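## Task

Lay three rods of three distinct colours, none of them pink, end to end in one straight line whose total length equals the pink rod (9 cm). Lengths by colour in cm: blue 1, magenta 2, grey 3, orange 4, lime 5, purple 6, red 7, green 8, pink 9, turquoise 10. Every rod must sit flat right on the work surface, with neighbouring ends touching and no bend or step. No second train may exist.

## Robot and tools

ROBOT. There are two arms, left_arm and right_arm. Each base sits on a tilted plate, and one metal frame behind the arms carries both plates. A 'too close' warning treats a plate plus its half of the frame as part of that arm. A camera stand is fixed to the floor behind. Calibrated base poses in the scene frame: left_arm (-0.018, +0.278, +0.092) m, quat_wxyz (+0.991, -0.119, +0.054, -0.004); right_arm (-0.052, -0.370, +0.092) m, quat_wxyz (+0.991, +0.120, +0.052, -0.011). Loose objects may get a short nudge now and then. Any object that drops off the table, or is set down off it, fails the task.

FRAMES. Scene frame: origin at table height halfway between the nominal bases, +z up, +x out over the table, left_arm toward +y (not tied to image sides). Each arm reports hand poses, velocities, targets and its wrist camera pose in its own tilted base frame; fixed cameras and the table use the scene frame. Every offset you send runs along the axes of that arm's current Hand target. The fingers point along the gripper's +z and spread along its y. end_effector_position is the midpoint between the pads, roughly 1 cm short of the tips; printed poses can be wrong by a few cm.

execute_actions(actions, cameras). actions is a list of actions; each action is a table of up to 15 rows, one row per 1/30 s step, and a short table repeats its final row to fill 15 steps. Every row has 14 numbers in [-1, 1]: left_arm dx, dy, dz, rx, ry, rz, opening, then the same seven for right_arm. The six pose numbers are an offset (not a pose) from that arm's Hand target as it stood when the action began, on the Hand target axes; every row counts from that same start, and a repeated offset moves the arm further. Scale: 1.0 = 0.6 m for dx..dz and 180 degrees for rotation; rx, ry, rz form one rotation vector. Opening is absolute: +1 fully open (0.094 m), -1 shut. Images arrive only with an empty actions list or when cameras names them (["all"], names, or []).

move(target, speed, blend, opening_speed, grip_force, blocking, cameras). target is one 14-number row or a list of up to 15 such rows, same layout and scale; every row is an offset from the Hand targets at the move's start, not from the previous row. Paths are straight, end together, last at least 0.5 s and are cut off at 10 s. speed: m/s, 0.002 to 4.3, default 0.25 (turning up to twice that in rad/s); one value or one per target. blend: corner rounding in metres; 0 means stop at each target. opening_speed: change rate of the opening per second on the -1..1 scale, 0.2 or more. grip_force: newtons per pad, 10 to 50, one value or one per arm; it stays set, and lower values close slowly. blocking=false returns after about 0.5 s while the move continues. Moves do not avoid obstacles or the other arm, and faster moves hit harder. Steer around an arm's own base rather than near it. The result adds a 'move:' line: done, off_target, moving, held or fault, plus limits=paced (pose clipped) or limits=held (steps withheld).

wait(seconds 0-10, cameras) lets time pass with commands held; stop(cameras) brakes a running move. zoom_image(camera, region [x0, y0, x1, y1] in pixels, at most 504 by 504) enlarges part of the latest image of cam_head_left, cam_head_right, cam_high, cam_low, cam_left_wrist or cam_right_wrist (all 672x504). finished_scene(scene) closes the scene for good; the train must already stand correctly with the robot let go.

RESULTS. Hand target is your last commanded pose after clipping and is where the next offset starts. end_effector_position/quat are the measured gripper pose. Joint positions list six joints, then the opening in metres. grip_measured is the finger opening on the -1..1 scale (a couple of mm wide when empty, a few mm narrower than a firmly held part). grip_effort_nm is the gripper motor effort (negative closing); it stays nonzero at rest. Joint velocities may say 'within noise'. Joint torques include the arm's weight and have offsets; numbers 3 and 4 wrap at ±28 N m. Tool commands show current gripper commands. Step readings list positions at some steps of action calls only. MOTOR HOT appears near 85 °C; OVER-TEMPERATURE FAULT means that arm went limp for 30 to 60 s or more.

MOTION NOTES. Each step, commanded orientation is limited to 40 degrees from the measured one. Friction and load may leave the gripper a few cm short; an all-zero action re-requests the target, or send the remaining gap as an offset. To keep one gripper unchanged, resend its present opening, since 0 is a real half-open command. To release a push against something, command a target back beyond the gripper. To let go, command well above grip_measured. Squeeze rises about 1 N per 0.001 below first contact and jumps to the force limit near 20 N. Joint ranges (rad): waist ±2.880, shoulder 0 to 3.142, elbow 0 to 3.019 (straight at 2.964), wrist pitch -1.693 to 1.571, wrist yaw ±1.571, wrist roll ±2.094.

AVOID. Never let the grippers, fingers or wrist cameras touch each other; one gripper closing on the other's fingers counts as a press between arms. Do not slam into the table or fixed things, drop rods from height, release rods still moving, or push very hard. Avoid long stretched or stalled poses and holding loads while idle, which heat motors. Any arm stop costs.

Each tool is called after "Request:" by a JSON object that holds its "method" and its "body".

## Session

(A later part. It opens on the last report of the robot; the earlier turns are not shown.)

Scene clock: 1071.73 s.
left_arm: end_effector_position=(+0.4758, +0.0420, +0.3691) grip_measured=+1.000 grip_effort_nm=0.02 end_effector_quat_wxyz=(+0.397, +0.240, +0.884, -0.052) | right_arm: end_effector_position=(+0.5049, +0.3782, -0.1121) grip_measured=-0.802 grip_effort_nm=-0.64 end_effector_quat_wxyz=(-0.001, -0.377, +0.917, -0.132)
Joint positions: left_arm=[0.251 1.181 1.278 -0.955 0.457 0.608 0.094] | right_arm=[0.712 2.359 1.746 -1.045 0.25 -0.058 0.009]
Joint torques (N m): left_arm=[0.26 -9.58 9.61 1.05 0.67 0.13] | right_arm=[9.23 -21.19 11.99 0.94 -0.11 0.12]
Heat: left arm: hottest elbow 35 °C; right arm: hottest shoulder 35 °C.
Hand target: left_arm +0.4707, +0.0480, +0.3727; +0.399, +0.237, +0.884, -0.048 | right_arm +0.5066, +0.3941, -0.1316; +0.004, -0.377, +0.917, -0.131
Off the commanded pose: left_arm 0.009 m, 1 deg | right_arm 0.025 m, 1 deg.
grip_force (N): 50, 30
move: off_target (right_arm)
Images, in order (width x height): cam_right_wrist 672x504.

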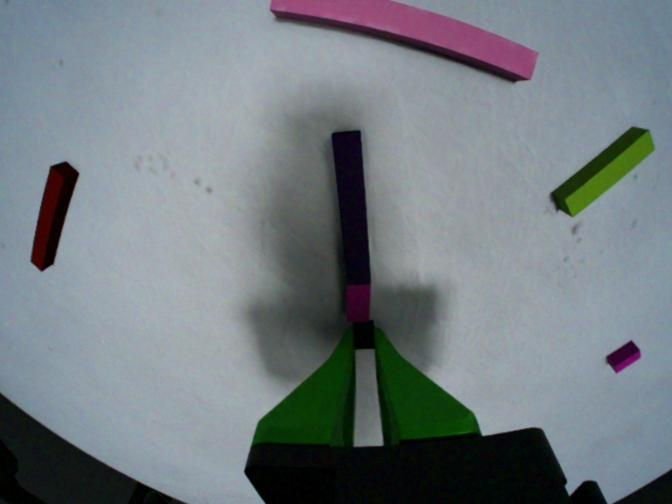

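Request:
{"method": "move", "body": {"target": [[0,0,0,0,0,0,1,-0.002,0.0025,0.004,0,0,0,-0.84]], "speed": 0.06, "cameras": ["cam_right_wrist"]}}

Request:
{"method": "zoom_image", "body": {"camera": "cam_right_wrist", "region": [270, 140, 450, 390]}}

Scene clock: 1083.47 s.
left_arm: end_effector_position=(+0.4758, +0.0420, +0.3691) grip_measured=+1.000 grip_effort_nm=0.02 end_effector_quat_wxyz=(+0.397, +0.240, +0.884, -0.052) | right_arm: end_effector_position=(+0.5042, +0.3799, -0.1126) grip_measured=-0.802 grip_effort_nm=-0.64 end_effector_quat_wxyz=(+0.000, -0.378, +0.916, -0.132)
Joint positions: left_arm=[0.251 1.181 1.278 -0.955 0.457 0.608 0.094] | right_arm=[0.715 2.36 1.746 -1.042 0.25 -0.057 0.009]
Joint torques (N m): left_arm=[-0.26 -9.23 9.63 0.94 0.71 0.19] | right_arm=[9.23 -20.54 12.27 0.91 -0.1 0.1]
Heat: left arm: hottest elbow 36 °C; right arm: hottest shoulder 35 °C.
Hand target: left_arm +0.4707, +0.0480, +0.3727; +0.399, +0.237, +0.884, -0.048 | right_arm +0.5068, +0.3954, -0.1343; +0.004, -0.377, +0.917, -0.131
Off the commanded pose: left_arm 0.009 m, 1 deg | right_arm 0.027 m, 0 deg.
grip_force (N): 50, 30
move: off_target (right_arm)
Images, in order (width x height): cam_right_wrist 672x504.

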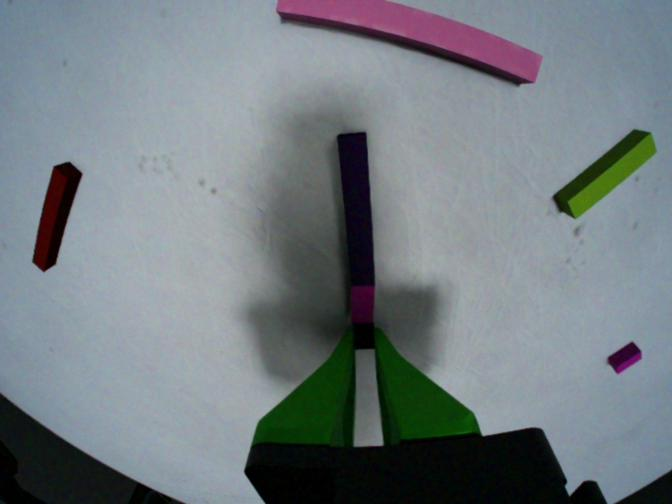

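Scaled by 2.016 from the camera's 672x504 image, which has a finer 960x720 frame.

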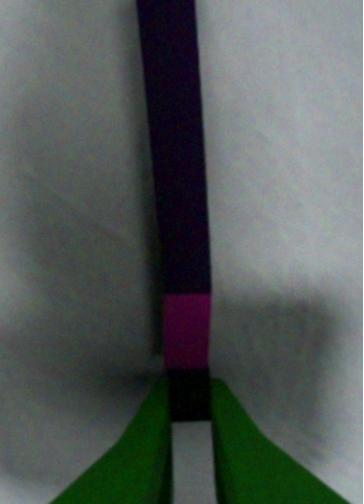

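Request:
{"method": "move", "body": {"target": [[0,0,0,0,0,0,1,-0.008,0.0,0.001,0,0,0,-0.84]], "speed": 0.03, "cameras": ["cam_right_wrist"]}}

Request:
{"method": "zoom_image", "body": {"camera": "cam_right_wrist", "region": [270, 140, 450, 390]}}

Scene clock: 1090.13 s.
left_arm: end_effector_position=(+0.4758, +0.0420, +0.3691) grip_measured=+1.000 grip_effort_nm=0.02 end_effector_quat_wxyz=(+0.397, +0.240, +0.884, -0.052) | right_arm: end_effector_position=(+0.5100, +0.3855, -0.1133) grip_measured=-0.802 grip_effort_nm=-0.64 end_effector_quat_wxyz=(+0.006, -0.377, +0.917, -0.130)
Joint positions: left_arm=[0.251 1.181 1.278 -0.955 0.457 0.608 0.094] | right_arm=[0.715 2.372 1.77 -1.042 0.25 -0.056 0.009]
Joint torques (N m): left_arm=[0.15 -9.64 9.47 0.84 0.69 0.12] | right_arm=[9.05 -21.01 12.29 0.5 -0.11 0.1]
Heat: left arm: hottest elbow 36 °C; right arm: hottest shoulder 34 °C.
Hand target: left_arm +0.4707, +0.0480, +0.3727; +0.399, +0.237, +0.884, -0.048 | right_arm +0.5102, +0.3986, -0.1354; +0.004, -0.377, +0.917, -0.131
Off the commanded pose: left_arm 0.009 m, 1 deg | right_arm 0.026 m, 0 deg.
grip_force (N): 50, 30
move: off_target (right_arm)
Images, in order (width x height): cam_right_wrist 672x504.

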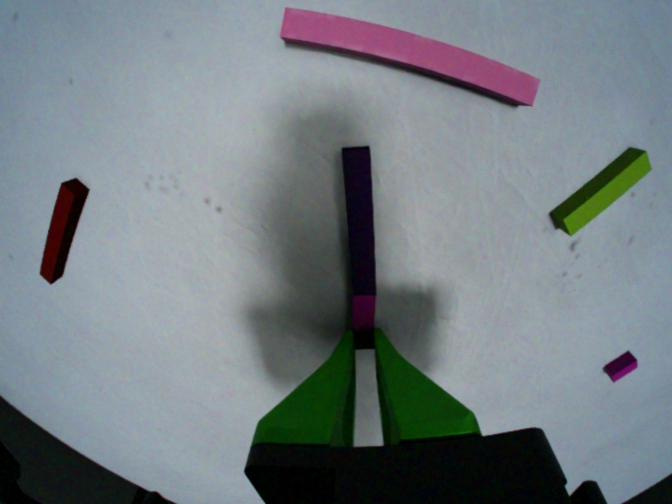

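Scaled by 2.016 from the camera's 672x504 image, which has a finer 960x720 frame.

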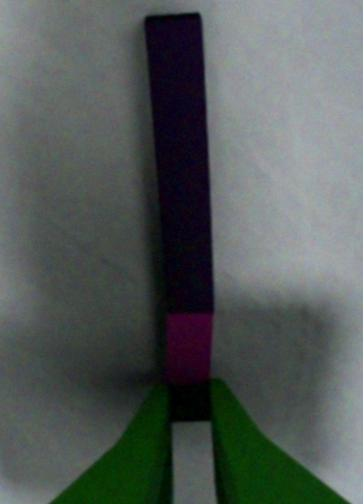

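Request:
{"method": "move", "body": {"target": [[0,0,0,0,0,0,1,0,0,0,0,0,0,-0.4],[0,0,0,0,0,0,1,0.0,0,-0.08,0,0,0,-0.4],[0,0,0,0,0,0,1,0.06,0,-0.14,0,0,0,-0.4]], "speed": [0.05,0.05,0.15], "opening_speed": 0.5, "blend": [0,0.01,0], "cameras": ["cam_right_wrist","cam_high","cam_low","cam_head_right"]}}

Request:
{"method": "zoom_image", "body": {"camera": "cam_right_wrist", "region": [270, 80, 450, 330]}}

Scene clock: 1097.57 s.
left_arm: end_effector_position=(+0.4758, +0.0420, +0.3691) grip_measured=+1.000 grip_effort_nm=0.02 end_effector_quat_wxyz=(+0.397, +0.240, +0.884, -0.052) | right_arm: end_effector_position=(+0.4891, +0.3921, -0.0425) grip_measured=-0.402 grip_effort_nm=0.11 end_effector_quat_wxyz=(+0.017, -0.376, +0.918, -0.127)
Joint positions: left_arm=[0.251 1.181 1.278 -0.955 0.457 0.608 0.094] | right_arm=[0.745 2.23 1.714 -1.113 0.25 -0.026 0.028]
Joint torques (N m): left_arm=[-0.56 -9 9.39 1.13 0.67 0.15] | right_arm=[9.05 -24.06 7.77 -0.14 -0.14 0.11]
Heat: left arm: hottest elbow 36 °C; right arm: hottest elbow 35 °C.
Hand target: left_arm +0.4707, +0.0480, +0.3727; +0.399, +0.237, +0.884, -0.048 | right_arm +0.4756, +0.3937, -0.0510; +0.004, -0.377, +0.917, -0.131
Off the commanded pose: left_arm 0.009 m, 1 deg | right_arm 0.016 m, 2 deg.
grip_force (N): 50, 30
move: off_target (right_arm)
Images, in order (width x height): cam_head_right 672x504, cam_high 672x504, cam_low 672x504, cam_right_wrist 672x504.

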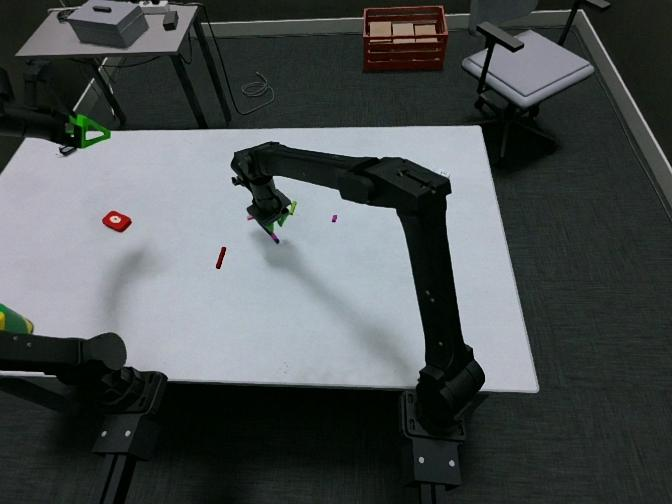

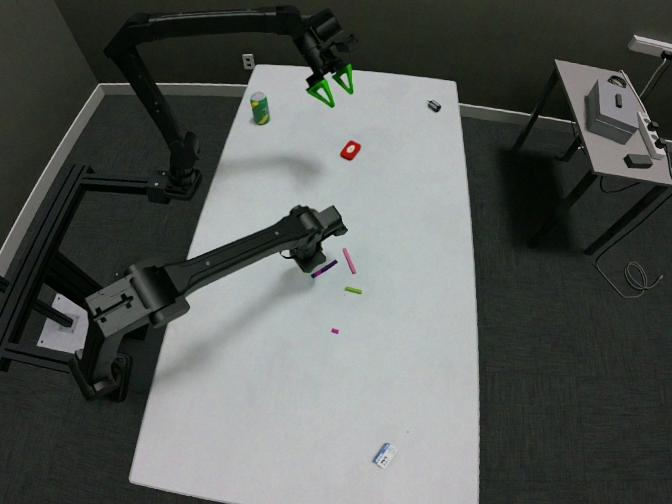

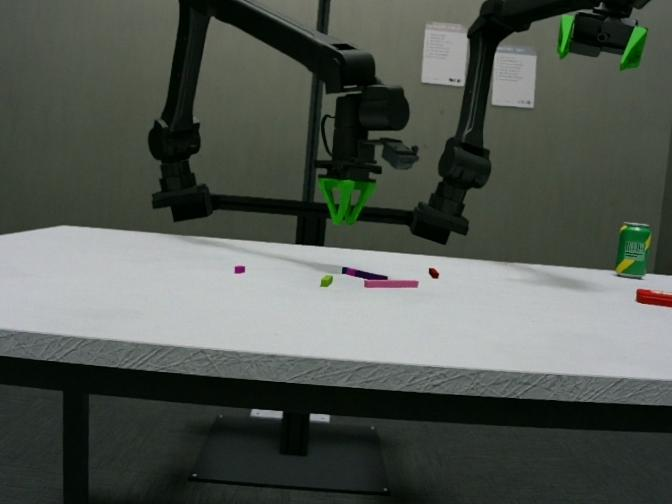

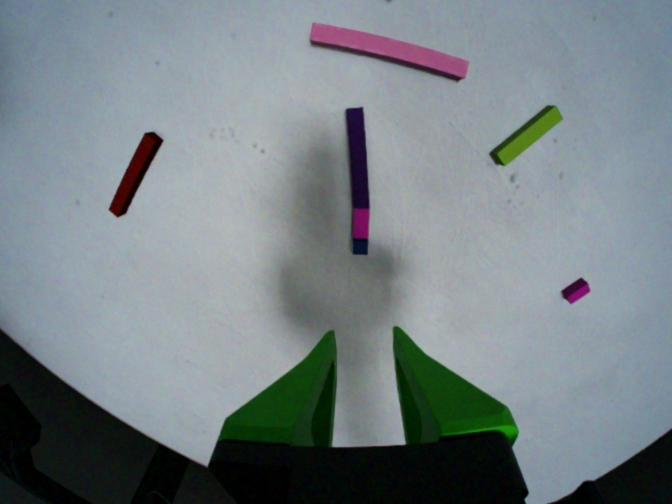

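Scaled by 2.016 from the camera's 672x504 image, which has a finer 960x720 frame.

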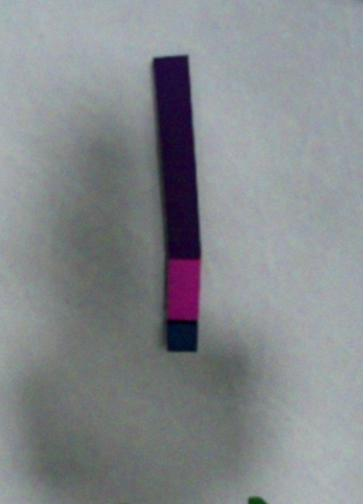

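Request:
{"method": "finished_scene", "body": {"scene": 1}}

The scene is finished: the task was done.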